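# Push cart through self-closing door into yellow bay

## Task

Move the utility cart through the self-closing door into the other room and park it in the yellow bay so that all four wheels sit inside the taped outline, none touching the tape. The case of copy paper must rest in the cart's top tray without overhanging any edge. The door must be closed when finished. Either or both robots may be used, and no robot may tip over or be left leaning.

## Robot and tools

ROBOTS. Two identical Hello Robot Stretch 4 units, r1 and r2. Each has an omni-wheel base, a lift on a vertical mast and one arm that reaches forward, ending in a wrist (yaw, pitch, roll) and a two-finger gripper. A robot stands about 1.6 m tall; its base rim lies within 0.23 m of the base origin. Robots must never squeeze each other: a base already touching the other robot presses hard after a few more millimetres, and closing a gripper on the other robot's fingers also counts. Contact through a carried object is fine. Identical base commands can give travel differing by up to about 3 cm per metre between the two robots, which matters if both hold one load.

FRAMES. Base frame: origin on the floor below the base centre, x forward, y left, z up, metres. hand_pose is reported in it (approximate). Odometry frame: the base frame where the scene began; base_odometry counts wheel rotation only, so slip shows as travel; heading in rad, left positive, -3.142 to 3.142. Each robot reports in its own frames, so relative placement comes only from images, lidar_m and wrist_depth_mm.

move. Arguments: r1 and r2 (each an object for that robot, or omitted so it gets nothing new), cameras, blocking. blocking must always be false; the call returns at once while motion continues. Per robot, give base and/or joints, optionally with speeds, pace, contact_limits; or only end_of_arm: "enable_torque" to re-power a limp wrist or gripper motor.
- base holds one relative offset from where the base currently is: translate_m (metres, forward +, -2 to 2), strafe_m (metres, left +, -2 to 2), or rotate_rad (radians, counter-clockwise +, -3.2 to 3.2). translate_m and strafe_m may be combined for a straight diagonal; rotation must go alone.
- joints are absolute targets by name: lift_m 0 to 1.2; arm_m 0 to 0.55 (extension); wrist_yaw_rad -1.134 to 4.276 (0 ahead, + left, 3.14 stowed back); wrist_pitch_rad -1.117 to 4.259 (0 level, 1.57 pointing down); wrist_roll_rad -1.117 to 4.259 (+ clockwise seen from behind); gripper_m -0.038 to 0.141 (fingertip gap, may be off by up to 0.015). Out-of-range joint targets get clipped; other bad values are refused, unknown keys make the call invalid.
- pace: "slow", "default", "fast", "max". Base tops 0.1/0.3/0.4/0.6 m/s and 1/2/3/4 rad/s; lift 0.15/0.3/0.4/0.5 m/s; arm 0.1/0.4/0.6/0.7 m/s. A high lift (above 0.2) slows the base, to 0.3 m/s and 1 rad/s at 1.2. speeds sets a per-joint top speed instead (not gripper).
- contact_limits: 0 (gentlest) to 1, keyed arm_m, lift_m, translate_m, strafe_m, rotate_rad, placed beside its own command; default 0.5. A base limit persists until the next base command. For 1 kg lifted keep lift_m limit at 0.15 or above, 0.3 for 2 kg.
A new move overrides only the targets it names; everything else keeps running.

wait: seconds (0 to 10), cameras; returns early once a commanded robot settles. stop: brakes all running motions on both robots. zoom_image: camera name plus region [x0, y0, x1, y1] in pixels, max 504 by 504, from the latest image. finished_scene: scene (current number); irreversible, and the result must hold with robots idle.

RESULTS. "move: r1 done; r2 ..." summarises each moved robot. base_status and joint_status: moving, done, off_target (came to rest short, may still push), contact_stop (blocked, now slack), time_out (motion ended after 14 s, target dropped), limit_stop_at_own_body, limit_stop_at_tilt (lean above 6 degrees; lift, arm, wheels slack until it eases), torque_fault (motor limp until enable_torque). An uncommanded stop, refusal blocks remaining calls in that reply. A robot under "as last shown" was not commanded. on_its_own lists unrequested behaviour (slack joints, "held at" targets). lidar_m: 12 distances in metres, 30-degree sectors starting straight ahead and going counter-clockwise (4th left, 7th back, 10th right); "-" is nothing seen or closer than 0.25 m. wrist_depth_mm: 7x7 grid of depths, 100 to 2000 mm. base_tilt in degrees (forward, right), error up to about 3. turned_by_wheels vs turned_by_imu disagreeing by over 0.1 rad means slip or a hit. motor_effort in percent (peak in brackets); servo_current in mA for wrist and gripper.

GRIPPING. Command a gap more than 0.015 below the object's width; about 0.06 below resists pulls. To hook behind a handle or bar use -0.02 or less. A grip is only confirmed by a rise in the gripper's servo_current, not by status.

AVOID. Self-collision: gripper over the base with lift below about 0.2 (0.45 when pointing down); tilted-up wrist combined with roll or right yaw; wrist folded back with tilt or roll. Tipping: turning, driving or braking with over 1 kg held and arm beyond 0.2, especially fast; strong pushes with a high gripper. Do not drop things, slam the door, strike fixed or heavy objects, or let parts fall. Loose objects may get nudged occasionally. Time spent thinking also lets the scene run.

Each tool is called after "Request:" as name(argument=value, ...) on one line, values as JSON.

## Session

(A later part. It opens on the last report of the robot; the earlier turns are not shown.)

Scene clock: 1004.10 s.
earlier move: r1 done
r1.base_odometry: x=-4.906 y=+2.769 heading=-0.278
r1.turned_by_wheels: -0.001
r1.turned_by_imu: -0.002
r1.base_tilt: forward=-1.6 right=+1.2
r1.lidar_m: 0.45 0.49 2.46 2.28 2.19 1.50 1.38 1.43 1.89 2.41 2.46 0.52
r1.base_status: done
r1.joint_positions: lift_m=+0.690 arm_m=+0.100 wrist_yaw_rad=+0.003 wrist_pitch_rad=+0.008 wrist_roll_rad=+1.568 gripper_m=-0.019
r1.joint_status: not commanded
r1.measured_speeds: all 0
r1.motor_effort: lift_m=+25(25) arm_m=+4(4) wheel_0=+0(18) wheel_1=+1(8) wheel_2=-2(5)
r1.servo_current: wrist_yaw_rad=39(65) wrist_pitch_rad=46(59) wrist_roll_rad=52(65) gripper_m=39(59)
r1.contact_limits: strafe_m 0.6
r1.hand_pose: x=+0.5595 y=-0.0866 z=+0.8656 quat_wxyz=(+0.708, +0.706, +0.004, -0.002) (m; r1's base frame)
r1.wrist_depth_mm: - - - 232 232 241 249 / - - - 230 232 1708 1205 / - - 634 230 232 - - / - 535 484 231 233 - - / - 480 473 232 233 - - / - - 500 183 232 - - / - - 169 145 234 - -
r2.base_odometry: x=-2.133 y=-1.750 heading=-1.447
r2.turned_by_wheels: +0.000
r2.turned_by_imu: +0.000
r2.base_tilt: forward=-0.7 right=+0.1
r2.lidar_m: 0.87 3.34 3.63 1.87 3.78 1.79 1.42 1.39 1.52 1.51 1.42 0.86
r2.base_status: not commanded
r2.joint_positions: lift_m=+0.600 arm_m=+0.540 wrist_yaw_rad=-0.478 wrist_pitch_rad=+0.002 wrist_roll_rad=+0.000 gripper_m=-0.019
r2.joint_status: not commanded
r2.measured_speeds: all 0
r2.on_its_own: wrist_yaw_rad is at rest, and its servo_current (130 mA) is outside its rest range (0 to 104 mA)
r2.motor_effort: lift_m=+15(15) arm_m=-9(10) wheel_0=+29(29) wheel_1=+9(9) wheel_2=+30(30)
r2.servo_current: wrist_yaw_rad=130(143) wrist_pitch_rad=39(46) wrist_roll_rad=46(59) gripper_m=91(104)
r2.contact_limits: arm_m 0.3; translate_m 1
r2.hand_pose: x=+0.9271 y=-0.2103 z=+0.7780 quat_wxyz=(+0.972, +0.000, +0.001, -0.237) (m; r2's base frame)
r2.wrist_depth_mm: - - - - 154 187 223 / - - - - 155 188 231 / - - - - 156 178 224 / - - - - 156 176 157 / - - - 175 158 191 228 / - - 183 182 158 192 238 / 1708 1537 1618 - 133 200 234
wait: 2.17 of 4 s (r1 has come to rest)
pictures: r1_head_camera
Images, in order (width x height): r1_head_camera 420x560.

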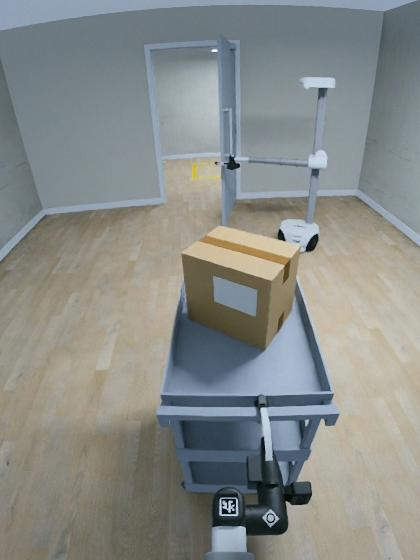

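Request:
move(r1={"joints":{"gripper_m":0.11}}, blocking=false, cameras=[])

Request:
wait(seconds=2, cameras=[])

Request:
move(r1={"base":{"translate_m":-0.16}}, blocking=false, cameras=[])

Request:
wait(seconds=3, cameras=[])

Request:
move(r1={"joints":{"gripper_m":0.141,"wrist_roll_rad":0},"base":{"rotate_rad":0.18}}, blocking=false, cameras=[])

Request:
wait(seconds=3, cameras=["r1_head_camera"])

Scene clock: 1017.83 s.
move: r1 moving
r1.base_odometry: x=-4.906 y=+2.769 heading=-0.278
r1.turned_by_wheels: +0.000
r1.turned_by_imu: -0.001
r1.base_tilt: forward=-1.6 right=+1.3
r1.lidar_m: 0.48 0.53 2.45 2.26 2.21 1.52 1.39 1.45 1.87 2.42 2.45 0.53
r1.base_status: not commanded
r1.joint_positions: lift_m=+0.690 arm_m=+0.100 wrist_yaw_rad=+0.003 wrist_pitch_rad=+0.008 wrist_roll_rad=+1.568 gripper_m=+0.005
r1.joint_status: gripper_m moving
r1.measured_speeds: all 0
r1.motor_effort: lift_m=+25(25) arm_m=+4(4) wheel_0=+1(1) wheel_1=+1(1) wheel_2=-2(2)
r1.servo_current: wrist_yaw_rad=59(59) wrist_pitch_rad=46(59) wrist_roll_rad=52(59) gripper_m=85(85)
r1.contact_limits: strafe_m 0.6
r1.hand_pose: x=+0.5595 y=-0.0866 z=+0.8656 quat_wxyz=(+0.708, +0.706, +0.004, -0.002) (m; r1's base frame)
r1.wrist_depth_mm: - - - - 237 247 248 / - - - 236 237 1756 1205 / - - - 236 238 - - / - 554 500 236 237 - - / - 480 473 176 236 - - / - - 500 187 236 - - / - - 167 167 235 - -
r2.base_odometry: x=-2.133 y=-1.750 heading=-1.447
r2.turned_by_wheels: +0.000
r2.turned_by_imu: +0.002
r2.base_tilt: forward=-0.7 right=+0.0
r2.lidar_m: 0.88 3.35 3.64 1.85 3.77 1.83 1.42 1.39 1.51 1.50 1.41 0.83
r2.base_status: not commanded
r2.joint_positions: lift_m=+0.600 arm_m=+0.540 wrist_yaw_rad=-0.478 wrist_pitch_rad=+0.002 wrist_roll_rad=+0.000 gripper_m=-0.019
r2.joint_status: not commanded
r2.measured_speeds: all 0
r2.motor_effort: lift_m=+15(15) arm_m=-9(10) wheel_0=+29(29) wheel_1=+8(9) wheel_2=+30(30)
r2.servo_current: wrist_yaw_rad=130(143) wrist_pitch_rad=39(46) wrist_roll_rad=46(59) gripper_m=98(98)
r2.contact_limits: arm_m 0.3; translate_m 1
r2.hand_pose: x=+0.9271 y=-0.2103 z=+0.7780 quat_wxyz=(+0.972, +0.000, +0.001, -0.237) (m; r2's base frame)
r2.wrist_depth_mm: - - - - 155 187 223 / - - - - 155 187 231 / - - - - 156 178 222 / - - - - 156 176 158 / - - - 174 157 191 229 / - - 183 182 158 191 238 / 1756 1576 1661 - 133 200 234
pictures: none
No camera images: "cameras" was empty.

Scene clock: 1019.37 s.
earlier move: r1 done
r1.base_odometry: x=-4.906 y=+2.769 heading=-0.278
r1.turned_by_wheels: +0.000
r1.turned_by_imu: +0.000
r1.base_tilt: forward=-1.6 right=+1.3
r1.lidar_m: 0.49 0.52 2.48 2.26 2.15 1.48 1.39 1.43 1.86 2.41 2.46 0.52
r1.base_status: not commanded
r1.joint_positions: lift_m=+0.690 arm_m=+0.100 wrist_yaw_rad=+0.002 wrist_pitch_rad=+0.008 wrist_roll_rad=+1.568 gripper_m=+0.110
r1.joint_status: all done
r1.measured_speeds: all 0
r1.motor_effort: lift_m=+25(25) arm_m=+4(4) wheel_0=+1(1) wheel_1=+1(1) wheel_2=-2(2)
r1.servo_current: wrist_yaw_rad=39(72) wrist_pitch_rad=52(65) wrist_roll_rad=52(65) gripper_m=39(111)
r1.contact_limits: strafe_m 0.6
r1.hand_pose: x=+0.5594 y=-0.0869 z=+0.8656 quat_wxyz=(+0.708, +0.706, +0.003, -0.002) (m; r1's base frame)
r1.wrist_depth_mm: - - - - 241 249 251 / - - - - 241 1661 1205 / - - - 237 238 - - / - - 504 237 239 - - / - 477 469 177 237 - - / - - 500 188 236 - - / - - 166 150 236 - -
r2.base_odometry: x=-2.133 y=-1.750 heading=-1.447
r2.turned_by_wheels: +0.000
r2.turned_by_imu: +0.000
r2.base_tilt: forward=-0.6 right=+0.1
r2.lidar_m: 0.88 3.34 3.64 1.85 3.74 1.77 1.43 1.38 1.53 1.51 1.40 0.83
r2.base_status: not commanded
r2.joint_positions: lift_m=+0.600 arm_m=+0.540 wrist_yaw_rad=-0.478 wrist_pitch_rad=+0.002 wrist_roll_rad=+0.000 gripper_m=-0.019
r2.joint_status: not commanded
r2.measured_speeds: all 0
r2.on_its_own: wrist_yaw_rad is at rest, and its servo_current (137 mA) is outside its rest range (0 to 104 mA)
r2.motor_effort: lift_m=+15(15) arm_m=-9(10) wheel_0=+29(29) wheel_1=+9(9) wheel_2=+30(30)
r2.servo_current: wrist_yaw_rad=137(143) wrist_pitch_rad=46(46) wrist_roll_rad=39(59) gripper_m=85(98)
r2.contact_limits: arm_m 0.3; translate_m 1
r2.hand_pose: x=+0.9271 y=-0.2103 z=+0.7780 quat_wxyz=(+0.972, +0.000, +0.001, -0.237) (m; r2's base frame)
r2.wrist_depth_mm: - - - - 154 187 222 / - - - - 155 187 232 / - - - - 156 178 224 / - - - - 156 176 158 / - - - 175 158 190 228 / - - 183 182 158 191 238 / 1756 1576 1661 - 133 200 234
wait: 1.53 of 2 s (r1 has come to rest)
pictures: none
No camera images: "cameras" was empty.

Scene clock: 1019.87 s.
move: r1 moving
r1.base_odometry: x=-4.936 y=+2.777 heading=-0.278
r1.turned_by_wheels: +0.000
r1.turned_by_imu: +0.000
r1.base_tilt: forward=-1.6 right=+1.3
r1.lidar_m: 0.50 0.54 2.45 2.28 2.10 1.47 1.36 1.40 1.83 2.40 2.46 0.56
r1.base_status: translate_m moving
r1.joint_positions: lift_m=+0.690 arm_m=+0.100 wrist_yaw_rad=+0.001 wrist_pitch_rad=+0.002 wrist_roll_rad=+1.568 gripper_m=+0.110
r1.joint_status: not commanded
r1.measured_speeds: translate_m=-0.123 strafe_m=-0.001 rotate_rad=+0.002 lift_m=+0.000 arm_m=+0.000 wrist_yaw_rad=+0.000 wrist_pitch_rad=+0.000 wrist_roll_rad=+0.000
r1.motor_effort: lift_m=+22(25) arm_m=+4(4) wheel_0=-7(7) wheel_1=-7(8) wheel_2=+9(9)
r1.servo_current: wrist_yaw_rad=46(65) wrist_pitch_rad=46(52) wrist_roll_rad=33(52) gripper_m=46(46)
r1.hand_pose: x=+0.5594 y=-0.0870 z=+0.8673 quat_wxyz=(+0.708, +0.706, +0.001, +0.000) (m; r1's base frame)
r1.wrist_depth_mm: - - - 259 258 266 278 / - - - 258 258 1756 1205 / - - 661 585 260 - - / - - 508 258 259 - - / - - 504 496 262 - - / - - 544 199 212 - - / - - 627 137 260 180 -
r2.base_odometry: x=-2.133 y=-1.750 heading=-1.447
r2.turned_by_wheels: +0.000
r2.turned_by_imu: +0.000
r2.base_tilt: forward=-0.6 right=+0.0
r2.lidar_m: 0.87 3.34 3.63 1.85 3.73 1.79 1.41 1.40 1.53 1.49 1.39 0.81
r2.base_status: not commanded
r2.joint_positions: lift_m=+0.600 arm_m=+0.540 wrist_yaw_rad=-0.478 wrist_pitch_rad=+0.002 wrist_roll_rad=+0.000 gripper_m=-0.019
r2.joint_status: not commanded
r2.measured_speeds: all 0
r2.motor_effort: lift_m=+15(15) arm_m=-9(10) wheel_0=+29(29) wheel_1=+8(9) wheel_2=+30(30)
r2.servo_current: wrist_yaw_rad=143(143) wrist_pitch_rad=39(52) wrist_roll_rad=52(59) gripper_m=98(98)
r2.contact_limits: arm_m 0.3; translate_m 1
r2.hand_pose: x=+0.9271 y=-0.2103 z=+0.7780 quat_wxyz=(+0.972, +0.000, +0.001, -0.237) (m; r2's base frame)
r2.wrist_depth_mm: - - - - 154 187 222 / - - - - 155 188 232 / - - - - 156 177 223 / - - - - 157 176 157 / - - - 175 158 191 227 / - - 183 182 158 192 237 / 1756 1576 1661 - 134 200 233
pictures: none
No camera images: "cameras" was empty.

Scene clock: 1021.27 s.
earlier move: r1 done
r1.base_odometry: x=-5.060 y=+2.813 heading=-0.278
r1.turned_by_wheels: +0.000
r1.turned_by_imu: +0.000
r1.base_tilt: forward=-1.6 right=+1.3
r1.lidar_m: 0.60 3.55 2.43 2.26 1.94 1.32 1.21 1.26 1.67 2.42 2.46 0.69
r1.base_status: done
r1.joint_positions: lift_m=+0.690 arm_m=+0.100 wrist_yaw_rad=+0.001 wrist_pitch_rad=+0.002 wrist_roll_rad=+1.568 gripper_m=+0.110
r1.joint_status: not commanded
r1.measured_speeds: all 0
r1.motor_effort: lift_m=+22(25) arm_m=+4(4) wheel_0=-3(8) wheel_1=+0(8) wheel_2=-1(9)
r1.servo_current: wrist_yaw_rad=46(65) wrist_pitch_rad=39(52) wrist_roll_rad=65(72) gripper_m=39(52)
r1.hand_pose: x=+0.5594 y=-0.0870 z=+0.8673 quat_wxyz=(+0.708, +0.706, +0.001, +0.000) (m; r1's base frame)
r1.wrist_depth_mm: - - - - - 1756 1182 / - - - - 394 1397 402 / - - - 750 - - - / - - 640 609 - - - / - - 647 627 394 - - / - - 683 683 195 - - / - - - 136 - - -
r2.base_odometry: x=-2.133 y=-1.750 heading=-1.447
r2.turned_by_wheels: +0.000
r2.turned_by_imu: +0.000
r2.base_tilt: forward=-0.6 right=+0.0
r2.lidar_m: 0.88 3.34 3.61 1.86 3.77 1.80 1.42 1.37 1.54 1.51 1.38 0.84
r2.base_status: not commanded
r2.joint_positions: lift_m=+0.600 arm_m=+0.540 wrist_yaw_rad=-0.478 wrist_pitch_rad=+0.002 wrist_roll_rad=+0.000 gripper_m=-0.019
r2.joint_status: not commanded
r2.measured_speeds: all 0
r2.on_its_own: wrist_yaw_rad is at rest, and its servo_current (137 mA) is outside its rest range (0 to 104 mA)
r2.motor_effort: lift_m=+15(15) arm_m=-9(10) wheel_0=+29(29) wheel_1=+9(9) wheel_2=+30(30)
r2.servo_current: wrist_yaw_rad=137(143) wrist_pitch_rad=39(52) wrist_roll_rad=46(59) gripper_m=91(98)
r2.contact_limits: arm_m 0.3; translate_m 1
r2.hand_pose: x=+0.9271 y=-0.2103 z=+0.7780 quat_wxyz=(+0.972, +0.000, +0.001, -0.237) (m; r2's base frame)
r2.wrist_depth_mm: - - - - 154 187 221 / - - - - 155 189 231 / - - - - 156 177 223 / - - - - 156 176 157 / - - - 175 158 192 227 / - - 183 182 158 191 237 / 1756 1537 1661 - 133 201 233
wait: 1.40 of 3 s (r1 has come to rest)
pictures: none
No camera images: "cameras" was empty.

Scene clock: 1021.77 s.
move: r1 moving
r1.base_odometry: x=-5.060 y=+2.813 heading=-0.107
r1.turned_by_wheels: +0.171
r1.turned_by_imu: +0.172
r1.base_tilt: forward=-1.6 right=+1.3
r1.lidar_m: 0.64 3.00 2.31 2.26 1.63 1.26 1.22 1.30 1.99 2.43 2.60 0.66
r1.base_status: rotate_rad moving
r1.joint_positions: lift_m=+0.690 arm_m=+0.100 wrist_yaw_rad=+0.001 wrist_pitch_rad=+0.002 wrist_roll_rad=+0.990 gripper_m=+0.124
r1.joint_status: wrist_roll_rad moving; gripper_m moving
r1.measured_speeds: translate_m=+0.000 strafe_m=+0.001 rotate_rad=+0.223 lift_m=+0.000 arm_m=+0.000 wrist_yaw_rad=+0.000 wrist_pitch_rad=+0.000 wrist_roll_rad=-1.817
r1.motor_effort: lift_m=+22(22) arm_m=+3(4) wheel_0=-2(8) wheel_1=-1(8) wheel_2=-2(6)
r1.servo_current: wrist_yaw_rad=52(65) wrist_pitch_rad=39(52) wrist_roll_rad=111(111) gripper_m=91(91)
r1.hand_pose: x=+0.5594 y=-0.0870 z=+0.8673 quat_wxyz=(+0.880, +0.475, +0.001, +0.000) (m; r1's base frame)
r1.wrist_depth_mm: - - - 707 - 336 342 / - - - 591 580 347 1863 / - - 707 627 306 357 - / - - - 691 366 - - / - - - 741 379 - - / - - - 336 197 197 - / - - - 145 1863 - -
r2.base_odometry: x=-2.133 y=-1.750 heading=-1.447
r2.turned_by_wheels: +0.000
r2.turned_by_imu: +0.000
r2.base_tilt: forward=-0.6 right=+0.0
r2.lidar_m: 0.86 3.35 3.64 1.89 3.76 1.79 1.42 1.39 1.51 1.49 1.37 0.80
r2.base_status: not commanded
r2.joint_positions: lift_m=+0.600 arm_m=+0.540 wrist_yaw_rad=-0.478 wrist_pitch_rad=+0.002 wrist_roll_rad=+0.000 gripper_m=-0.019
r2.joint_status: not commanded
r2.measured_speeds: all 0
r2.motor_effort: lift_m=+15(15) arm_m=-9(9) wheel_0=+29(29) wheel_1=+9(9) wheel_2=+30(30)
r2.servo_current: wrist_yaw_rad=124(137) wrist_pitch_rad=39(46) wrist_roll_rad=46(59) gripper_m=85(91)
r2.contact_limits: arm_m 0.3; translate_m 1
r2.hand_pose: x=+0.9271 y=-0.2103 z=+0.7780 quat_wxyz=(+0.972, +0.000, +0.001, -0.237) (m; r2's base frame)
r2.wrist_depth_mm: - - - - 154 187 223 / - - - - 155 188 231 / - - - - 156 177 224 / - - - - 157 176 157 / - - - 174 158 191 229 / - - 183 182 158 192 237 / 1661 1618 1661 - 133 200 233
pictures: none
No camera images: "cameras" was empty.

Scene clock: 1022.80 s.
earlier move: r1 done
r1.base_odometry: x=-5.060 y=+2.813 heading=-0.098
r1.turned_by_wheels: +0.009
r1.turned_by_imu: +0.009
r1.base_tilt: forward=-1.6 right=+1.3
r1.lidar_m: 0.64 3.03 2.31 2.27 1.64 1.25 1.23 1.34 2.00 2.43 2.60 0.64
r1.base_status: done
r1.joint_positions: lift_m=+0.690 arm_m=+0.100 wrist_yaw_rad=+0.001 wrist_pitch_rad=+0.002 wrist_roll_rad=+0.002 gripper_m=+0.141
r1.joint_status: all done
r1.measured_speeds: all 0
r1.motor_effort: lift_m=+22(22) arm_m=+4(4) wheel_0=+0(8) wheel_1=-1(8) wheel_2=+2(6)
r1.servo_current: wrist_yaw_rad=72(72) wrist_pitch_rad=52(52) wrist_roll_rad=46(111) gripper_m=39(91)
r1.hand_pose: x=+0.5594 y=-0.0870 z=+0.8673 quat_wxyz=(+1.000, +0.001, +0.001, +0.001) (m; r1's base frame)
r1.wrist_depth_mm: - - - - - - - / - - - - - - - / - - - 741 615 699 - / - - - 750 621 647 - / - - - - 627 627 - / - 209 183 387 187 194 - / - - 418 143 - 362 1863
r2.base_odometry: x=-2.133 y=-1.750 heading=-1.447
r2.turned_by_wheels: +0.000
r2.turned_by_imu: +0.000
r2.base_tilt: forward=-0.6 right=+0.0
r2.lidar_m: 0.85 3.33 3.61 1.87 3.76 1.81 1.41 1.38 1.50 1.50 1.40 0.83
r2.base_status: not commanded
r2.joint_positions: lift_m=+0.600 arm_m=+0.540 wrist_yaw_rad=-0.478 wrist_pitch_rad=+0.002 wrist_roll_rad=+0.000 gripper_m=-0.019
r2.joint_status: not commanded
r2.measured_speeds: all 0
r2.on_its_own: wrist_yaw_rad is at rest, and its servo_current (137 mA) is outside its rest range (0 to 104 mA)
r2.motor_effort: lift_m=+15(15) arm_m=-9(10) wheel_0=+29(29) wheel_1=+9(9) wheel_2=+30(30)
r2.servo_current: wrist_yaw_rad=137(143) wrist_pitch_rad=39(46) wrist_roll_rad=33(59) gripper_m=98(98)
r2.contact_limits: arm_m 0.3; translate_m 1
r2.hand_pose: x=+0.9271 y=-0.2103 z=+0.7780 quat_wxyz=(+0.972, +0.000, +0.001, -0.237) (m; r2's base frame)
r2.wrist_depth_mm: - - - - 154 187 222 / - - - - 155 188 231 / - - - - 156 178 224 / - - - - 157 175 157 / - - - 175 158 191 227 / - - 183 182 158 192 238 / 1756 1576 1661 - 134 200 233
wait: 1.03 of 3 s (r1 has come to rest)
pictures: r1_head_camera
Images, in order (width x height): r1_head_camera 420x560.

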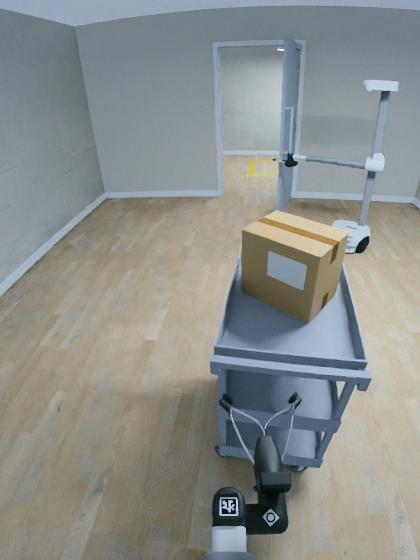

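Request:
move(r1={"base":{"strafe_m":-0.11}}, blocking=false, cameras=[])

Request:
wait(seconds=2, cameras=[])

Request:
move(r1={"base":{"translate_m":0.35},"contact_limits":{"translate_m":0.6},"pace":"slow"}, blocking=false, cameras=[])

Request:
wait(seconds=5, cameras=["r1_head_camera"])

Scene clock: 1032.33 s.
move: r1 moving
r1.base_odometry: x=-5.064 y=+2.777 heading=-0.098
r1.turned_by_wheels: +0.000
r1.turned_by_imu: -0.001
r1.base_tilt: forward=-1.6 right=+1.3
r1.lidar_m: 0.63 3.02 2.34 2.32 1.61 1.28 1.22 1.32 2.02 2.39 2.56 0.64
r1.base_status: strafe_m moving
r1.joint_positions: lift_m=+0.690 arm_m=+0.100 wrist_yaw_rad=+0.001 wrist_pitch_rad=+0.002 wrist_roll_rad=+0.002 gripper_m=+0.141
r1.joint_status: not commanded
r1.measured_speeds: translate_m=+0.000 strafe_m=-0.140 rotate_rad=+0.000 lift_m=+0.000 arm_m=+0.000 wrist_yaw_rad=+0.000 wrist_pitch_rad=+0.000 wrist_roll_rad=+0.000
r1.motor_effort: lift_m=+22(22) arm_m=+4(4) wheel_0=+7(10) wheel_1=-8(10) wheel_2=+0(2)
r1.servo_current: wrist_yaw_rad=39(65) wrist_pitch_rad=39(52) wrist_roll_rad=46(59) gripper_m=46(46)
r1.hand_pose: x=+0.5594 y=-0.0870 z=+0.8673 quat_wxyz=(+1.000, +0.001, +0.001, +0.001) (m; r1's base frame)
r1.wrist_depth_mm: - - - - - - - / - - - - - - - / - - - 723 597 699 - / - - - 732 603 699 - / - - 647 741 603 - - / - 209 179 - 187 193 - / - - 415 143 - 866 1863
r2.base_odometry: x=-2.133 y=-1.750 heading=-1.447
r2.turned_by_wheels: +0.000
r2.turned_by_imu: +0.001
r2.base_tilt: forward=-0.6 right=+0.0
r2.lidar_m: 0.89 3.33 3.60 1.87 3.74 1.79 1.42 1.38 1.55 1.51 1.38 0.81
r2.base_status: not commanded
r2.joint_positions: lift_m=+0.600 arm_m=+0.540 wrist_yaw_rad=-0.478 wrist_pitch_rad=+0.002 wrist_roll_rad=+0.000 gripper_m=-0.019
r2.joint_status: not commanded
r2.measured_speeds: all 0
r2.motor_effort: lift_m=+15(15) arm_m=-9(10) wheel_0=+29(29) wheel_1=+9(9) wheel_2=+30(30)
r2.servo_current: wrist_yaw_rad=130(143) wrist_pitch_rad=39(52) wrist_roll_rad=39(52) gripper_m=91(91)
r2.contact_limits: arm_m 0.3; translate_m 1
r2.hand_pose: x=+0.9271 y=-0.2103 z=+0.7780 quat_wxyz=(+0.972, +0.000, +0.001, -0.237) (m; r2's base frame)
r2.wrist_depth_mm: - - - - 154 187 222 / - - - - 155 187 232 / - - - - 156 178 223 / - - - - 157 175 157 / - - - 174 158 191 228 / - - 183 182 158 192 237 / 1708 1576 1618 - 134 200 233
pictures: none
No camera images: "cameras" was empty.

Scene clock: 1033.37 s.
earlier move: r1 done
r1.base_odometry: x=-5.071 y=+2.703 heading=-0.098
r1.turned_by_wheels: +0.000
r1.turned_by_imu: +0.000
r1.base_tilt: forward=-1.6 right=+1.3
r1.lidar_m: 0.61 3.13 2.44 2.37 1.64 1.27 1.24 1.35 2.01 2.29 2.48 0.63
r1.base_status: done
r1.joint_positions: lift_m=+0.690 arm_m=+0.100 wrist_yaw_rad=+0.001 wrist_pitch_rad=+0.002 wrist_roll_rad=+0.002 gripper_m=+0.141
r1.joint_status: not commanded
r1.measured_speeds: all 0
r1.motor_effort: lift_m=+22(22) arm_m=+4(4) wheel_0=+1(12) wheel_1=+1(11) wheel_2=+0(2)
r1.servo_current: wrist_yaw_rad=59(65) wrist_pitch_rad=52(52) wrist_roll_rad=46(59) gripper_m=39(52)
r1.hand_pose: x=+0.5594 y=-0.0870 z=+0.8673 quat_wxyz=(+1.000, +0.001, +0.001, +0.001) (m; r1's base frame)
r1.wrist_depth_mm: - - - - - - - / - - - - - - - / - - - 640 640 - - / - - - 640 640 - - / - - 732 647 603 - - / - 197 - - 187 193 - / - 1921 1983 143 353 820 1756
r2.base_odometry: x=-2.133 y=-1.750 heading=-1.447
r2.turned_by_wheels: +0.000
r2.turned_by_imu: +0.000
r2.base_tilt: forward=-0.6 right=+0.1
r2.lidar_m: 0.87 3.34 3.61 1.88 3.76 1.80 1.43 1.40 1.54 1.51 1.39 0.85
r2.base_status: not commanded
r2.joint_positions: lift_m=+0.600 arm_m=+0.540 wrist_yaw_rad=-0.478 wrist_pitch_rad=+0.002 wrist_roll_rad=+0.000 gripper_m=-0.019
r2.joint_status: not commanded
r2.measured_speeds: all 0
r2.on_its_own: wrist_yaw_rad is at rest, and its servo_current (137 mA) is outside its rest range (0 to 104 mA)
r2.motor_effort: lift_m=+15(15) arm_m=-10(10) wheel_0=+29(29) wheel_1=+9(9) wheel_2=+30(30)
r2.servo_current: wrist_yaw_rad=137(143) wrist_pitch_rad=39(52) wrist_roll_rad=59(59) gripper_m=91(98)
r2.contact_limits: arm_m 0.3; translate_m 1
r2.hand_pose: x=+0.9271 y=-0.2103 z=+0.7780 quat_wxyz=(+0.972, +0.000, +0.001, -0.237) (m; r2's base frame)
r2.wrist_depth_mm: - - - - 154 188 222 / - - - - 155 188 232 / - - - - 156 178 224 / - - - - 157 176 157 / - - - 175 158 191 228 / - - 183 182 158 191 238 / 1756 1537 1618 - 134 200 234
wait: 1.03 of 2 s (r1 has come to rest)
pictures: none
No camera images: "cameras" was empty.

Scene clock: 1033.87 s.
move: r1 moving
r1.base_odometry: x=-5.058 y=+2.702 heading=-0.098
r1.turned_by_wheels: +0.000
r1.turned_by_imu: +0.000
r1.base_tilt: forward=-1.6 right=+1.3
r1.lidar_m: 0.61 3.16 2.38 2.36 1.66 1.28 1.25 1.36 2.07 2.33 2.49 0.63
r1.base_status: translate_m moving
r1.joint_positions: lift_m=+0.690 arm_m=+0.100 wrist_yaw_rad=+0.001 wrist_pitch_rad=+0.002 wrist_roll_rad=+0.002 gripper_m=+0.141
r1.joint_status: not commanded
r1.measured_speeds: translate_m=+0.049 strafe_m=+0.000 rotate_rad=+0.002 lift_m=+0.000 arm_m=+0.000 wrist_yaw_rad=+0.000 wrist_pitch_rad=+0.000 wrist_roll_rad=+0.000
r1.motor_effort: lift_m=+22(22) arm_m=+4(4) wheel_0=+5(5) wheel_1=+2(5) wheel_2=-5(7)
r1.servo_current: wrist_yaw_rad=52(72) wrist_pitch_rad=46(52) wrist_roll_rad=52(65) gripper_m=39(46)
r1.contact_limits: translate_m 0.6
r1.hand_pose: x=+0.5594 y=-0.0870 z=+0.8673 quat_wxyz=(+1.000, +0.001, +0.001, +0.001) (m; r1's base frame)
r1.wrist_depth_mm: - - - - - - - / - - - - - - - / - - - 634 615 - - / - - - 634 615 - - / - - 723 634 591 - - / 353 195 - - 187 193 - / - 413 1921 144 343 336 1808
r2.base_odometry: x=-2.133 y=-1.750 heading=-1.447
r2.turned_by_wheels: +0.000
r2.turned_by_imu: +0.000
r2.base_tilt: forward=-0.6 right=+0.0
r2.lidar_m: 0.88 3.33 3.63 1.86 3.78 1.79 1.42 1.39 1.51 1.48 1.41 0.84
r2.base_status: not commanded
r2.joint_positions: lift_m=+0.600 arm_m=+0.540 wrist_yaw_rad=-0.478 wrist_pitch_rad=+0.002 wrist_roll_rad=+0.000 gripper_m=-0.019
r2.joint_status: not commanded
r2.measured_speeds: all 0
r2.motor_effort: lift_m=+15(15) arm_m=-9(10) wheel_0=+29(29) wheel_1=+9(9) wheel_2=+30(30)
r2.servo_current: wrist_yaw_rad=137(137) wrist_pitch_rad=39(46) wrist_roll_rad=46(59) gripper_m=98(98)
r2.contact_limits: arm_m 0.3; translate_m 1
r2.hand_pose: x=+0.9271 y=-0.2103 z=+0.7780 quat_wxyz=(+0.972, +0.000, +0.001, -0.237) (m; r2's base frame)
r2.wrist_depth_mm: - - - - 154 187 223 / - - - - 155 189 231 / - - - - 156 178 224 / - - - - 157 175 157 / - - - 174 158 191 227 / - - 183 183 158 192 239 / 1756 1618 1708 - 133 201 233
pictures: none
No camera images: "cameras" was empty.

Scene clock: 1038.13 s.
earlier move: r1 done
r1.base_odometry: x=-4.723 y=+2.669 heading=-0.098
r1.turned_by_wheels: +0.000
r1.turned_by_imu: -0.001
r1.base_tilt: forward=-1.6 right=+1.3
r1.lidar_m: 0.56 3.10 2.40 2.34 2.07 1.64 1.59 1.75 2.39 2.36 2.53 0.60
r1.base_status: done
r1.joint_positions: lift_m=+0.690 arm_m=+0.100 wrist_yaw_rad=-0.003 wrist_pitch_rad=+0.002 wrist_roll_rad=+0.002 gripper_m=+0.141
r1.joint_status: not commanded
r1.measured_speeds: all 0
r1.motor_effort: lift_m=+22(22) arm_m=+4(4) wheel_0=+4(7) wheel_1=+3(7) wheel_2=-1(15)
r1.servo_current: wrist_yaw_rad=52(72) wrist_pitch_rad=46(52) wrist_roll_rad=33(78) gripper_m=39(46)
r1.contact_limits: translate_m 0.6
r1.hand_pose: x=+0.5590 y=-0.0882 z=+0.8673 quat_wxyz=(+1.000, +0.001, +0.001, -0.001) (m; r1's base frame)
r1.wrist_depth_mm: - - - - - - - / - - - - 580 - - / - - - 634 549 - - / - - - 627 549 609 - / - - 603 634 549 530 - / - 209 - - 182 194 - / - 244 301 143 297 296 293
r2.base_odometry: x=-2.133 y=-1.750 heading=-1.447
r2.turned_by_wheels: +0.000
r2.turned_by_imu: +0.001
r2.base_tilt: forward=-0.6 right=+0.0
r2.lidar_m: 0.86 3.36 3.63 1.57 3.76 1.82 1.41 1.39 1.53 1.48 1.41 0.84
r2.base_status: not commanded
r2.joint_positions: lift_m=+0.600 arm_m=+0.540 wrist_yaw_rad=-0.478 wrist_pitch_rad=+0.002 wrist_roll_rad=+0.000 gripper_m=-0.019
r2.joint_status: not commanded
r2.measured_speeds: all 0
r2.on_its_own: wrist_yaw_rad is at rest, and its servo_current (130 mA) is outside its rest range (0 to 104 mA)
r2.motor_effort: lift_m=+15(15) arm_m=-9(10) wheel_0=+29(29) wheel_1=+9(9) wheel_2=+30(30)
r2.servo_current: wrist_yaw_rad=130(150) wrist_pitch_rad=39(46) wrist_roll_rad=52(59) gripper_m=98(98)
r2.contact_limits: arm_m 0.3; translate_m 1
r2.hand_pose: x=+0.9271 y=-0.2103 z=+0.7780 quat_wxyz=(+0.972, +0.000, +0.001, -0.237) (m; r2's base frame)
r2.wrist_depth_mm: - - - - 154 186 223 / - - - - 155 188 231 / - - - - 156 177 224 / - - - - 157 175 157 / - - - 175 157 191 227 / - - 183 182 158 192 238 / 1708 1576 1661 - 133 200 233
wait: 4.27 of 5 s (r1 has come to rest)
pictures: r1_head_camera
Images, in order (width x height): r1_head_camera 420x560.

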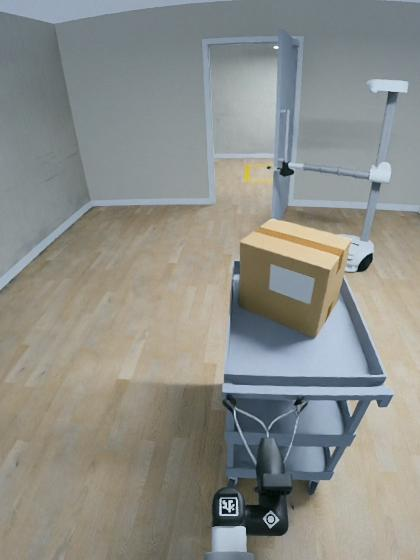

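Request:
move(r1={"base":{"translate_m":-0.04}}, blocking=false, cameras=[])

Request:
wait(seconds=2, cameras=[])

Request:
move(r1={"base":{"strafe_m":-0.18}}, blocking=false, cameras=[])

Request:
wait(seconds=2, cameras=["r1_head_camera"])

Request:
move(r1={"base":{"translate_m":0.3},"contact_limits":{"translate_m":0.6},"pace":"slow"}, blocking=false, cameras=[])

Request:
wait(seconds=4, cameras=["r1_head_camera"])

Scene clock: 1074.70 s.
move: r1 moving
r1.base_odometry: x=-4.751 y=+2.672 heading=-0.098
r1.turned_by_wheels: +0.000
r1.turned_by_imu: -0.003
r1.base_tilt: forward=-1.6 right=+1.3
r1.lidar_m: 0.59 3.12 2.40 2.34 2.03 1.58 1.55 1.69 2.38 2.36 2.53 0.62
r1.base_status: translate_m moving
r1.joint_positions: lift_m=+0.690 arm_m=+0.100 wrist_yaw_rad=-0.003 wrist_pitch_rad=+0.002 wrist_roll_rad=+0.002 gripper_m=+0.141
r1.joint_status: not commanded
r1.measured_speeds: translate_m=-0.080 strafe_m=+0.000 rotate_rad=-0.004 lift_m=+0.000 arm_m=+0.000 wrist_yaw_rad=+0.000 wrist_pitch_rad=+0.000 wrist_roll_rad=+0.000
r1.motor_effort: lift_m=+22(22) arm_m=+4(4) wheel_0=-3(6) wheel_1=-2(7) wheel_2=+1(9)
r1.servo_current: wrist_yaw_rad=46(65) wrist_pitch_rad=46(46) wrist_roll_rad=46(59) gripper_m=46(46)
r1.hand_pose: x=+0.5590 y=-0.0882 z=+0.8673 quat_wxyz=(+1.000, +0.001, +0.001, -0.001) (m; r1's base frame)
r1.wrist_depth_mm: - - - - - - - / - - - - - - - / - - - 661 569 - - / - - - 661 574 676 - / - - - 668 580 580 - / - 209 - - 187 194 - / - 1921 330 143 322 750 1756
r2.base_odometry: x=-2.133 y=-1.750 heading=-1.447
r2.turned_by_wheels: +0.000
r2.turned_by_imu: +0.005
r2.base_tilt: forward=-0.7 right=+0.0
r2.lidar_m: 0.86 3.34 3.63 1.57 3.74 1.80 1.42 1.37 1.53 1.48 1.40 0.84
r2.base_status: not commanded
r2.joint_positions: lift_m=+0.600 arm_m=+0.540 wrist_yaw_rad=-0.478 wrist_pitch_rad=+0.002 wrist_roll_rad=+0.000 gripper_m=-0.019
r2.joint_status: not commanded
r2.measured_speeds: all 0
r2.motor_effort: lift_m=+15(15) arm_m=-9(10) wheel_0=+29(29) wheel_1=+9(9) wheel_2=+30(30)
r2.servo_current: wrist_yaw_rad=137(143) wrist_pitch_rad=39(46) wrist_roll_rad=39(52) gripper_m=98(98)
r2.contact_limits: arm_m 0.3; translate_m 1
r2.hand_pose: x=+0.9271 y=-0.2103 z=+0.7780 quat_wxyz=(+0.972, +0.000, +0.001, -0.237) (m; r2's base frame)
r2.wrist_depth_mm: - - - - 154 187 222 / - - - - 155 187 232 / - - - - 156 178 223 / - - - - 157 175 157 / - - - 175 158 191 228 / - - 183 182 158 192 238 / 1756 1537 1661 - 133 201 233
pictures: none
No camera images: "cameras" was empty.

Scene clock: 1075.30 s.
earlier move: r1 done
r1.base_odometry: x=-4.762 y=+2.673 heading=-0.098
r1.turned_by_wheels: +0.000
r1.turned_by_imu: +0.000
r1.base_tilt: forward=-1.6 right=+1.3
r1.lidar_m: 0.59 3.10 2.40 2.33 2.01 1.58 1.54 1.71 2.41 2.33 2.55 0.64
r1.base_status: done
r1.joint_positions: lift_m=+0.690 arm_m=+0.100 wrist_yaw_rad=-0.003 wrist_pitch_rad=+0.002 wrist_roll_rad=+0.002 gripper_m=+0.141
r1.joint_status: not commanded
r1.measured_speeds: all 0
r1.motor_effort: lift_m=+22(22) arm_m=+4(4) wheel_0=-1(6) wheel_1=+0(7) wheel_2=+0(9)
r1.servo_current: wrist_yaw_rad=52(65) wrist_pitch_rad=39(46) wrist_roll_rad=65(65) gripper_m=46(46)
r1.hand_pose: x=+0.5590 y=-0.0882 z=+0.8673 quat_wxyz=(+1.000, +0.001, +0.001, -0.001) (m; r1's base frame)
r1.wrist_depth_mm: - - - - - - - / - - - - - - - / - - - 668 585 - - / - - - 668 585 723 - / - - - 683 591 554 - / - 209 176 - 187 194 - / - 1921 347 143 336 788 1863
r2.base_odometry: x=-2.133 y=-1.750 heading=-1.447
r2.turned_by_wheels: +0.000
r2.turned_by_imu: +0.000
r2.base_tilt: forward=-0.6 right=+0.1
r2.lidar_m: 0.86 3.36 3.63 1.56 3.75 1.80 1.40 1.39 1.50 1.49 1.39 0.83
r2.base_status: not commanded
r2.joint_positions: lift_m=+0.600 arm_m=+0.540 wrist_yaw_rad=-0.478 wrist_pitch_rad=+0.002 wrist_roll_rad=+0.000 gripper_m=-0.019
r2.joint_status: not commanded
r2.measured_speeds: all 0
r2.on_its_own: wrist_yaw_rad is at rest, and its servo_current (130 mA) is outside its rest range (0 to 104 mA)
r2.motor_effort: lift_m=+15(15) arm_m=-9(10) wheel_0=+29(29) wheel_1=+9(9) wheel_2=+30(30)
r2.servo_current: wrist_yaw_rad=130(150) wrist_pitch_rad=39(46) wrist_roll_rad=39(59) gripper_m=91(98)
r2.contact_limits: arm_m 0.3; translate_m 1
r2.hand_pose: x=+0.9271 y=-0.2103 z=+0.7780 quat_wxyz=(+0.972, +0.000, +0.001, -0.237) (m; r2's base frame)
r2.wrist_depth_mm: - - - - 154 187 222 / - - - - 155 188 231 / - - - - 155 178 224 / - - - - 157 175 158 / - - - 175 158 191 228 / - - 183 182 158 191 238 / 1708 1537 1618 - 133 200 233
wait: 0.60 of 2 s (r1 has come to rest)
pictures: none
No camera images: "cameras" was empty.

Scene clock: 1075.80 s.
move: r1 moving
r1.base_odometry: x=-4.766 y=+2.637 heading=-0.098
r1.turned_by_wheels: +0.000
r1.turned_by_imu: +0.000
r1.base_tilt: forward=-1.6 right=+1.3
r1.lidar_m: 0.59 3.15 2.43 2.37 2.03 1.58 1.55 1.68 2.36 2.31 2.47 0.61
r1.base_status: strafe_m moving
r1.joint_positions: lift_m=+0.690 arm_m=+0.100 wrist_yaw_rad=-0.003 wrist_pitch_rad=+0.002 wrist_roll_rad=+0.002 gripper_m=+0.141
r1.joint_status: not commanded
r1.measured_speeds: translate_m=+0.000 strafe_m=-0.139 rotate_rad=+0.002 lift_m=+0.000 arm_m=+0.000 wrist_yaw_rad=+0.000 wrist_pitch_rad=+0.000 wrist_roll_rad=+0.000
r1.motor_effort: lift_m=+22(22) arm_m=+3(4) wheel_0=+11(11) wheel_1=-9(10) wheel_2=+0(2)
r1.servo_current: wrist_yaw_rad=65(72) wrist_pitch_rad=46(46) wrist_roll_rad=52(65) gripper_m=46(46)
r1.hand_pose: x=+0.5590 y=-0.0882 z=+0.8673 quat_wxyz=(+1.000, +0.001, +0.001, -0.001) (m; r1's base frame)
r1.wrist_depth_mm: - - - - - - - / - - - - - - - / - - - 647 574 - - / - - - 654 569 - - / - - 621 661 569 - - / - 209 - - 187 194 - / - 349 349 143 330 330 1756
r2.base_odometry: x=-2.133 y=-1.750 heading=-1.447
r2.turned_by_wheels: +0.000
r2.turned_by_imu: +0.000
r2.base_tilt: forward=-0.7 right=+0.0
r2.lidar_m: 0.86 3.34 3.63 1.58 3.72 1.78 1.42 1.39 1.51 1.48 1.40 0.82
r2.base_status: not commanded
r2.joint_positions: lift_m=+0.600 arm_m=+0.540 wrist_yaw_rad=-0.478 wrist_pitch_rad=+0.002 wrist_roll_rad=+0.000 gripper_m=-0.019
r2.joint_status: not commanded
r2.measured_speeds: all 0
r2.motor_effort: lift_m=+15(15) arm_m=-9(9) wheel_0=+29(29) wheel_1=+9(9) wheel_2=+30(30)
r2.servo_current: wrist_yaw_rad=130(137) wrist_pitch_rad=39(46) wrist_roll_rad=46(52) gripper_m=85(98)
r2.contact_limits: arm_m 0.3; translate_m 1
r2.hand_pose: x=+0.9271 y=-0.2103 z=+0.7780 quat_wxyz=(+0.972, +0.000, +0.001, -0.237) (m; r2's base frame)
r2.wrist_depth_mm: - - - - 155 187 223 / - - - - 155 188 232 / - - - - 156 178 223 / - - - - 156 176 157 / - - - 175 157 191 228 / - - 183 182 158 191 238 / 1708 1576 1618 - 134 200 233
pictures: none
No camera images: "cameras" was empty.

Scene clock: 1077.17 s.
earlier move: r1 done
r1.base_odometry: x=-4.780 y=+2.494 heading=-0.098
r1.turned_by_wheels: +0.000
r1.turned_by_imu: -0.001
r1.base_tilt: forward=-1.6 right=+1.3
r1.lidar_m: 0.58 0.62 2.57 2.50 2.05 1.60 1.55 1.69 2.22 2.17 2.33 0.62
r1.base_status: done
r1.joint_positions: lift_m=+0.690 arm_m=+0.100 wrist_yaw_rad=-0.003 wrist_pitch_rad=+0.002 wrist_roll_rad=+0.002 gripper_m=+0.141
r1.joint_status: not commanded
r1.measured_speeds: all 0
r1.motor_effort: lift_m=+22(22) arm_m=+4(4) wheel_0=+1(11) wheel_1=+0(10) wheel_2=+0(2)
r1.servo_current: wrist_yaw_rad=39(72) wrist_pitch_rad=39(52) wrist_roll_rad=52(65) gripper_m=39(46)
r1.hand_pose: x=+0.5590 y=-0.0882 z=+0.8673 quat_wxyz=(+1.000, +0.001, +0.001, -0.001) (m; r1's base frame)
r1.wrist_depth_mm: - - - - - - - / - - - - - - - / - - 640 564 - - - / - - 647 574 - - - / - 640 647 569 668 - - / - 193 - - 187 193 - / 340 332 329 144 322 324 1808
r2.base_odometry: x=-2.133 y=-1.750 heading=-1.447
r2.turned_by_wheels: +0.000
r2.turned_by_imu: +0.000
r2.base_tilt: forward=-0.7 right=+0.0
r2.lidar_m: 0.88 3.34 3.64 1.55 3.78 1.81 1.43 1.38 1.53 1.49 1.37 0.83
r2.base_status: not commanded
r2.joint_positions: lift_m=+0.600 arm_m=+0.540 wrist_yaw_rad=-0.478 wrist_pitch_rad=+0.002 wrist_roll_rad=+0.000 gripper_m=-0.019
r2.joint_status: not commanded
r2.measured_speeds: all 0
r2.on_its_own: wrist_yaw_rad is at rest, and its servo_current (124 mA) is outside its rest range (0 to 104 mA)
r2.motor_effort: lift_m=+15(15) arm_m=-9(10) wheel_0=+29(29) wheel_1=+9(9) wheel_2=+30(30)
r2.servo_current: wrist_yaw_rad=124(137) wrist_pitch_rad=46(46) wrist_roll_rad=39(59) gripper_m=91(98)
r2.contact_limits: arm_m 0.3; translate_m 1
r2.hand_pose: x=+0.9271 y=-0.2103 z=+0.7780 quat_wxyz=(+0.972, +0.000, +0.001, -0.237) (m; r2's base frame)
r2.wrist_depth_mm: - - - - 154 187 222 / - - - - 154 188 232 / - - - - 156 178 223 / - - - - 157 176 157 / - - - 175 158 191 228 / - - 183 182 158 192 238 / 1756 1576 1661 - 133 200 234
wait: 1.37 of 2 s (r1 has come to rest)
pictures: r1_head_camera
Images, in order (width x height): r1_head_camera 420x560.

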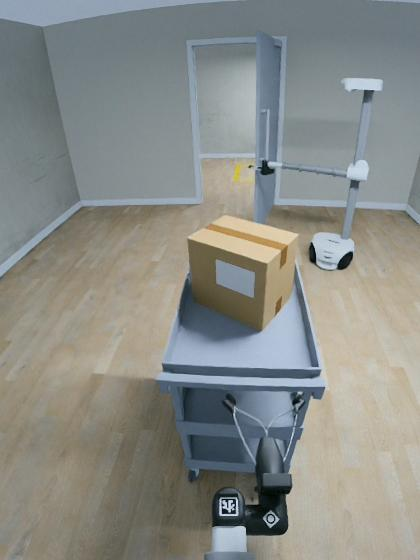

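Scene clock: 1077.67 s.
move: r1 moving
r1.base_odometry: x=-4.768 y=+2.493 heading=-0.098
r1.turned_by_wheels: +0.000
r1.turned_by_imu: +0.000
r1.base_tilt: forward=-1.6 right=+1.3
r1.lidar_m: 0.56 0.62 2.59 2.53 2.07 1.63 1.57 1.72 2.24 2.16 2.33 0.63
r1.base_status: translate_m moving
r1.joint_positions: lift_m=+0.690 arm_m=+0.100 wrist_yaw_rad=-0.003 wrist_pitch_rad=+0.002 wrist_roll_rad=+0.002 gripper_m=+0.141
r1.joint_status: not commanded
r1.measured_speeds: translate_m=+0.049 strafe_m=-0.001 rotate_rad=+0.000 lift_m=+0.000 arm_m=+0.000 wrist_yaw_rad=+0.000 wrist_pitch_rad=+0.000 wrist_roll_rad=+0.000
r1.motor_effort: lift_m=+22(22) arm_m=+4(4) wheel_0=+5(8) wheel_1=+3(4) wheel_2=-7(7)
r1.servo_current: wrist_yaw_rad=26(59) wrist_pitch_rad=52(52) wrist_roll_rad=46(59) gripper_m=46(46)
r1.contact_limits: translate_m 0.6
r1.hand_pose: x=+0.5590 y=-0.0882 z=+0.8673 quat_wxyz=(+1.000, +0.001, +0.001, -0.001) (m; r1's base frame)
r1.wrist_depth_mm: - - - - - - - / - - - - - - - / - - 627 564 - - - / - - 640 554 - - - / - 585 647 554 661 - - / - 195 175 - 187 194 - / 325 320 319 143 310 309 1863
r2.base_odometry: x=-2.133 y=-1.750 heading=-1.447
r2.turned_by_wheels: +0.000
r2.turned_by_imu: +0.000
r2.base_tilt: forward=-0.6 right=+0.0
r2.lidar_m: 0.87 3.35 3.63 1.57 3.76 1.81 1.41 1.40 1.53 1.49 1.38 0.81
r2.base_status: not commanded
r2.joint_positions: lift_m=+0.600 arm_m=+0.540 wrist_yaw_rad=-0.478 wrist_pitch_rad=+0.002 wrist_roll_rad=+0.000 gripper_m=-0.019
r2.joint_status: not commanded
r2.measured_speeds: all 0
r2.motor_effort: lift_m=+15(15) arm_m=-9(10) wheel_0=+29(29) wheel_1=+9(9) wheel_2=+30(30)
r2.servo_current: wrist_yaw_rad=124(137) wrist_pitch_rad=39(46) wrist_roll_rad=52(52) gripper_m=91(98)
r2.contact_limits: arm_m 0.3; translate_m 1
r2.hand_pose: x=+0.9271 y=-0.2103 z=+0.7780 quat_wxyz=(+0.972, +0.000, +0.001, -0.237) (m; r2's base frame)
r2.wrist_depth_mm: - - - - 154 188 224 / - - - - 155 188 232 / - - - - 156 178 223 / - - - - 157 175 157 / - - - 175 157 191 228 / - - 183 182 158 191 238 / 1708 1537 1661 - 133 200 233
pictures: none
No camera images: "cameras" was empty.

Scene clock: 1081.43 s.
earlier move: r1 done
r1.base_odometry: x=-4.481 y=+2.465 heading=-0.098
r1.turned_by_wheels: +0.000
r1.turned_by_imu: -0.001
r1.base_tilt: forward=-1.6 right=+1.2
r1.lidar_m: 0.55 3.30 2.58 2.49 2.45 1.90 1.87 2.03 2.25 2.19 2.36 0.61
r1.base_status: done
r1.joint_positions: lift_m=+0.690 arm_m=+0.100 wrist_yaw_rad=-0.003 wrist_pitch_rad=+0.002 wrist_roll_rad=+0.002 gripper_m=+0.141
r1.joint_status: not commanded
r1.measured_speeds: all 0
r1.motor_effort: lift_m=+22(22) arm_m=+4(4) wheel_0=+3(10) wheel_1=+2(7) wheel_2=-3(9)
r1.servo_current: wrist_yaw_rad=33(72) wrist_pitch_rad=46(52) wrist_roll_rad=65(72) gripper_m=39(46)
r1.contact_limits: translate_m 0.6
r1.hand_pose: x=+0.5590 y=-0.0882 z=+0.8673 quat_wxyz=(+1.000, +0.001, +0.001, -0.001) (m; r1's base frame)
r1.wrist_depth_mm: - - - - - - - / - - - - - - - / - - 661 569 564 - - / - - 668 569 559 - - / - - 647 569 530 - - / - 194 - - - 193 - / 252 297 297 140 294 294 296
r2.base_odometry: x=-2.133 y=-1.750 heading=-1.447
r2.turned_by_wheels: +0.000
r2.turned_by_imu: +0.001
r2.base_tilt: forward=-0.6 right=+0.0
r2.lidar_m: 0.88 3.35 1.52 1.26 3.74 1.79 1.43 1.39 1.53 1.50 1.41 0.82
r2.base_status: not commanded
r2.joint_positions: lift_m=+0.600 arm_m=+0.540 wrist_yaw_rad=-0.478 wrist_pitch_rad=+0.002 wrist_roll_rad=+0.000 gripper_m=-0.019
r2.joint_status: not commanded
r2.measured_speeds: all 0
r2.on_its_own: wrist_yaw_rad is at rest, and its servo_current (124 mA) is outside its rest range (0 to 104 mA)
r2.motor_effort: lift_m=+15(15) arm_m=-10(10) wheel_0=+29(30) wheel_1=+9(9) wheel_2=+30(30)
r2.servo_current: wrist_yaw_rad=124(150) wrist_pitch_rad=39(52) wrist_roll_rad=39(59) gripper_m=91(98)
r2.contact_limits: arm_m 0.3; translate_m 1
r2.hand_pose: x=+0.9271 y=-0.2103 z=+0.7780 quat_wxyz=(+0.972, +0.000, +0.001, -0.237) (m; r2's base frame)
r2.wrist_depth_mm: - - - - 154 187 222 / - - - - 155 189 232 / - - - - 156 178 223 / - - - - 156 176 157 / - - - 175 158 190 228 / - - 183 182 158 192 238 / 1756 1537 1661 - 134 200 234
wait: 3.77 of 4 s (r1 has come to rest)
pictures: r1_head_camera
Images, in order (width x height): r1_head_camera 420x560.

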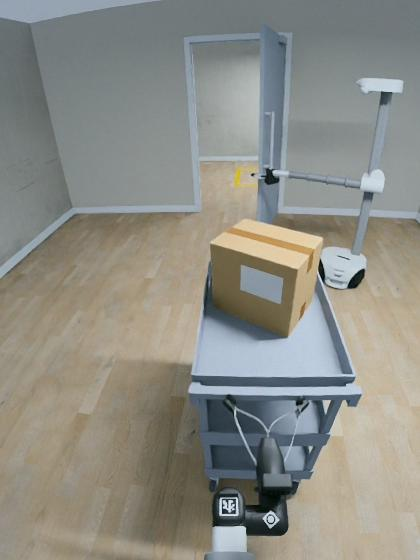

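Request:
move(r1={"base":{"translate_m":0.5},"contact_limits":{"translate_m":0.6}}, blocking=false, cameras=[])

Request:
wait(seconds=4, cameras=["r1_head_camera"])

Scene clock: 1089.57 s.
move: r1 moving
r1.base_odometry: x=-4.450 y=+2.462 heading=-0.098
r1.turned_by_wheels: +0.000
r1.turned_by_imu: -0.001
r1.base_tilt: forward=-1.6 right=+1.3
r1.lidar_m: 0.55 3.30 2.59 2.47 2.50 1.93 1.90 2.06 2.23 2.21 2.36 0.61
r1.base_status: translate_m moving
r1.joint_positions: lift_m=+0.690 arm_m=+0.100 wrist_yaw_rad=-0.003 wrist_pitch_rad=+0.002 wrist_roll_rad=+0.002 gripper_m=+0.141
r1.joint_status: not commanded
r1.measured_speeds: translate_m=+0.123 strafe_m=-0.001 rotate_rad=+0.004 lift_m=+0.000 arm_m=+0.000 wrist_yaw_rad=+0.000 wrist_pitch_rad=+0.000 wrist_roll_rad=+0.000
r1.motor_effort: lift_m=+22(22) arm_m=+4(4) wheel_0=+6(8) wheel_1=+6(7) wheel_2=-14(14)
r1.servo_current: wrist_yaw_rad=46(59) wrist_pitch_rad=52(52) wrist_roll_rad=46(59) gripper_m=39(46)
r1.contact_limits: translate_m 0.6
r1.hand_pose: x=+0.5590 y=-0.0882 z=+0.8673 quat_wxyz=(+1.000, +0.001, +0.001, -0.001) (m; r1's base frame)
r1.wrist_depth_mm: - - - - - - - / - - - - - - - / - - 661 569 559 - - / - - 668 569 554 - - / - 539 654 580 530 - - / - 192 - - 176 191 - / 248 296 296 138 294 293 294
r2.base_odometry: x=-2.133 y=-1.750 heading=-1.447
r2.turned_by_wheels: +0.000
r2.turned_by_imu: +0.001
r2.base_tilt: forward=-0.7 right=+0.0
r2.lidar_m: 0.88 3.33 1.47 1.25 3.76 1.78 1.41 1.39 1.53 1.52 1.38 0.83
r2.base_status: not commanded
r2.joint_positions: lift_m=+0.600 arm_m=+0.540 wrist_yaw_rad=-0.478 wrist_pitch_rad=+0.002 wrist_roll_rad=+0.000 gripper_m=-0.019
r2.joint_status: not commanded
r2.measured_speeds: all 0
r2.motor_effort: lift_m=+15(15) arm_m=-9(9) wheel_0=+29(29) wheel_1=+9(9) wheel_2=+30(30)
r2.servo_current: wrist_yaw_rad=137(143) wrist_pitch_rad=33(46) wrist_roll_rad=46(52) gripper_m=91(98)
r2.contact_limits: arm_m 0.3; translate_m 1
r2.hand_pose: x=+0.9271 y=-0.2103 z=+0.7780 quat_wxyz=(+0.972, +0.000, +0.001, -0.237) (m; r2's base frame)
r2.wrist_depth_mm: - - - - 154 187 222 / - - - - 155 188 231 / - - - - 156 178 224 / - - - - 156 175 157 / - - - 175 158 191 228 / - - 183 182 158 192 237 / 1708 1576 1661 - 133 200 233
pictures: none
No camera images: "cameras" was empty.

Scene clock: 1092.23 s.
earlier move: r1 done
r1.base_odometry: x=-3.984 y=+2.416 heading=-0.097
r1.turned_by_wheels: +0.000
r1.turned_by_imu: -0.001
r1.base_tilt: forward=-1.6 right=+1.3
r1.lidar_m: 0.60 3.23 2.53 2.44 2.61 2.41 2.35 2.58 2.29 2.26 2.40 0.63
r1.base_status: done
r1.joint_positions: lift_m=+0.690 arm_m=+0.100 wrist_yaw_rad=-0.003 wrist_pitch_rad=+0.002 wrist_roll_rad=+0.002 gripper_m=+0.141
r1.joint_status: not commanded
r1.measured_speeds: all 0
r1.motor_effort: lift_m=+22(22) arm_m=+3(4) wheel_0=+1(8) wheel_1=+1(7) wheel_2=+2(15)
r1.servo_current: wrist_yaw_rad=39(72) wrist_pitch_rad=39(52) wrist_roll_rad=52(65) gripper_m=39(52)
r1.contact_limits: translate_m 0.6
r1.hand_pose: x=+0.5590 y=-0.0882 z=+0.8673 quat_wxyz=(+1.000, +0.001, +0.001, -0.001) (m; r1's base frame)
r1.wrist_depth_mm: - - - - - - - / - - - - - - - / - - - 715 609 603 - / - - - 732 615 559 1537 / - - - 691 615 564 - / - 209 183 - 187 194 - / - - 1756 144 - - 1430
r2.base_odometry: x=-2.133 y=-1.750 heading=-1.447
r2.turned_by_wheels: +0.000
r2.turned_by_imu: +0.000
r2.base_tilt: forward=-0.7 right=+0.0
r2.lidar_m: 0.88 3.33 0.81 0.78 3.74 1.82 1.41 1.38 1.51 1.52 1.35 0.83
r2.base_status: not commanded
r2.joint_positions: lift_m=+0.600 arm_m=+0.540 wrist_yaw_rad=-0.478 wrist_pitch_rad=+0.002 wrist_roll_rad=+0.000 gripper_m=-0.019
r2.joint_status: not commanded
r2.measured_speeds: all 0
r2.on_its_own: wrist_yaw_rad is at rest, and its servo_current (137 mA) is outside its rest range (0 to 104 mA)
r2.motor_effort: lift_m=+15(15) arm_m=-9(10) wheel_0=+29(29) wheel_1=+9(9) wheel_2=+30(30)
r2.servo_current: wrist_yaw_rad=137(143) wrist_pitch_rad=46(46) wrist_roll_rad=46(59) gripper_m=91(98)
r2.contact_limits: arm_m 0.3; translate_m 1
r2.hand_pose: x=+0.9271 y=-0.2103 z=+0.7780 quat_wxyz=(+0.972, +0.000, +0.001, -0.237) (m; r2's base frame)
r2.wrist_depth_mm: - - - - 154 187 222 / - - - - 154 188 231 / - - - - 156 178 224 / - - - - 157 176 158 / - - - 174 158 191 228 / - - 182 182 158 192 239 / 1756 1537 1661 - 133 200 233
wait: 2.67 of 4 s (r1 has come to rest)
pictures: r1_head_camera
Images, in order (width x height): r1_head_camera 420x560.

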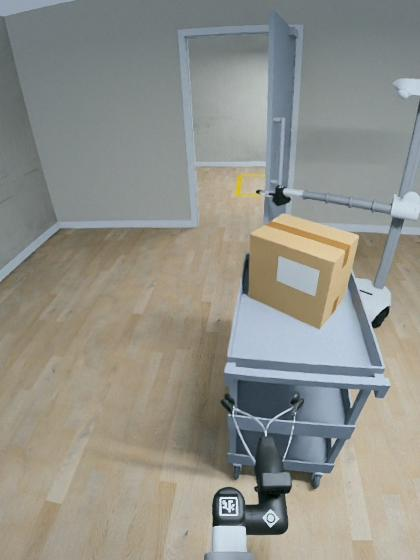

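Request:
move(r1={"base":{"strafe_m":-0.13},"joints":{"wrist_roll_rad":1.57,"gripper_m":0.11}}, blocking=false, cameras=[])

Request:
wait(seconds=2, cameras=["r1_head_camera"])

Scene clock: 1132.73 s.
move: r1 moving
r1.base_odometry: x=-3.987 y=+2.380 heading=-0.097
r1.turned_by_wheels: +0.000
r1.turned_by_imu: -0.003
r1.base_tilt: forward=-1.6 right=+1.3
r1.lidar_m: 0.59 3.28 2.57 2.49 2.66 2.42 2.35 2.56 2.24 2.21 2.34 0.63
r1.base_status: strafe_m moving
r1.joint_positions: lift_m=+0.690 arm_m=+0.100 wrist_yaw_rad=-0.003 wrist_pitch_rad=+0.002 wrist_roll_rad=+0.580 gripper_m=+0.130
r1.joint_status: wrist_roll_rad moving; gripper_m moving
r1.measured_speeds: translate_m=+0.001 strafe_m=-0.141 rotate_rad=-0.004 lift_m=+0.000 arm_m=+0.000 wrist_yaw_rad=+0.000 wrist_pitch_rad=+0.000 wrist_roll_rad=+1.818
r1.motor_effort: lift_m=+22(22) arm_m=+3(4) wheel_0=+10(10) wheel_1=-9(10) wheel_2=+0(2)
r1.servo_current: wrist_yaw_rad=52(78) wrist_pitch_rad=39(46) wrist_roll_rad=78(104) gripper_m=72(78)
r1.hand_pose: x=+0.5590 y=-0.0882 z=+0.8673 quat_wxyz=(+0.958, +0.286, +0.001, -0.002) (m; r1's base frame)
r1.wrist_depth_mm: - - - - - - - / - - - 627 564 1618 - / - - - 654 564 609 - / - - - 699 585 - - / - - - 647 - 327 1397 / - 211 297 - 193 195 - / - - 307 147 - - -
r2.base_odometry: x=-2.133 y=-1.750 heading=-1.447
r2.turned_by_wheels: +0.000
r2.turned_by_imu: +0.006
r2.base_tilt: forward=-0.6 right=+0.0
r2.lidar_m: 0.89 3.34 0.81 0.78 3.74 1.79 1.40 1.39 1.53 1.48 1.38 0.84
r2.base_status: not commanded
r2.joint_positions: lift_m=+0.600 arm_m=+0.540 wrist_yaw_rad=-0.478 wrist_pitch_rad=+0.002 wrist_roll_rad=+0.000 gripper_m=-0.019
r2.joint_status: not commanded
r2.measured_speeds: all 0
r2.motor_effort: lift_m=+15(15) arm_m=-9(10) wheel_0=+28(29) wheel_1=+9(9) wheel_2=+30(30)
r2.servo_current: wrist_yaw_rad=137(137) wrist_pitch_rad=39(39) wrist_roll_rad=46(46) gripper_m=91(98)
r2.contact_limits: arm_m 0.3; translate_m 1
r2.hand_pose: x=+0.9271 y=-0.2103 z=+0.7780 quat_wxyz=(+0.972, +0.000, +0.001, -0.237) (m; r2's base frame)
r2.wrist_depth_mm: - - - - 155 187 223 / - - - - 155 187 230 / - - - - 156 178 224 / - - - - 156 176 157 / - - - 174 157 190 227 / - - 183 182 158 191 239 / 1756 1576 1661 - 134 200 234
pictures: none
No camera images: "cameras" was empty.

Scene clock: 1133.87 s.
earlier move: r1 done
r1.base_odometry: x=-3.996 y=+2.287 heading=-0.097
r1.turned_by_wheels: +0.000
r1.turned_by_imu: -0.001
r1.base_tilt: forward=-1.6 right=+1.3
r1.lidar_m: 0.58 3.42 2.65 2.59 2.74 2.39 2.37 2.57 2.16 2.12 2.26 0.61
r1.base_status: done
r1.joint_positions: lift_m=+0.690 arm_m=+0.100 wrist_yaw_rad=-0.003 wrist_pitch_rad=+0.002 wrist_roll_rad=+1.568 gripper_m=+0.110
r1.joint_status: all done
r1.measured_speeds: all 0
r1.motor_effort: lift_m=+22(22) arm_m=+4(4) wheel_0=+1(11) wheel_1=+0(10) wheel_2=+0(2)
r1.servo_current: wrist_yaw_rad=59(78) wrist_pitch_rad=46(52) wrist_roll_rad=39(117) gripper_m=46(78)
r1.hand_pose: x=+0.5590 y=-0.0882 z=+0.8673 quat_wxyz=(+0.708, +0.706, +0.000, -0.002) (m; r1's base frame)
r1.wrist_depth_mm: - - - - 312 1397 - / - - - 661 315 - - / - - 574 539 320 - - / - - 574 267 329 - - / - - 647 621 334 - - / - - 699 715 196 - - / - - - 136 - 1756 -
r2.base_odometry: x=-2.133 y=-1.750 heading=-1.447
r2.turned_by_wheels: +0.000
r2.turned_by_imu: +0.000
r2.base_tilt: forward=-0.6 right=+0.0
r2.lidar_m: 0.88 3.31 0.83 0.78 3.72 1.79 1.41 1.39 1.52 1.50 1.39 0.83
r2.base_status: not commanded
r2.joint_positions: lift_m=+0.600 arm_m=+0.540 wrist_yaw_rad=-0.478 wrist_pitch_rad=+0.002 wrist_roll_rad=+0.000 gripper_m=-0.019
r2.joint_status: not commanded
r2.measured_speeds: all 0
r2.on_its_own: wrist_yaw_rad is at rest, and its servo_current (137 mA) is outside its rest range (0 to 104 mA)
r2.motor_effort: lift_m=+15(15) arm_m=-9(10) wheel_0=+29(29) wheel_1=+9(10) wheel_2=+30(30)
r2.servo_current: wrist_yaw_rad=137(137) wrist_pitch_rad=39(46) wrist_roll_rad=46(59) gripper_m=98(98)
r2.contact_limits: arm_m 0.3; translate_m 1
r2.hand_pose: x=+0.9271 y=-0.2103 z=+0.7780 quat_wxyz=(+0.972, +0.000, +0.001, -0.237) (m; r2's base frame)
r2.wrist_depth_mm: - - - - 154 187 222 / - - - - 155 187 231 / - - - - 156 177 223 / - - - - 157 176 158 / - - - 174 158 191 229 / - - 183 182 158 192 238 / 1708 1537 1661 - 134 200 233
wait: 1.13 of 2 s (r1 has come to rest)
pictures: r1_head_camera
Images, in order (width x height): r1_head_camera 420x560.

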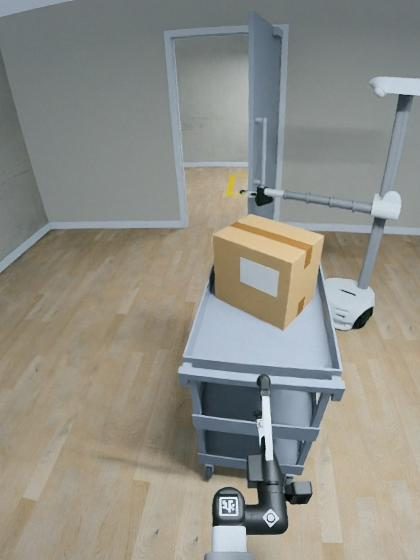

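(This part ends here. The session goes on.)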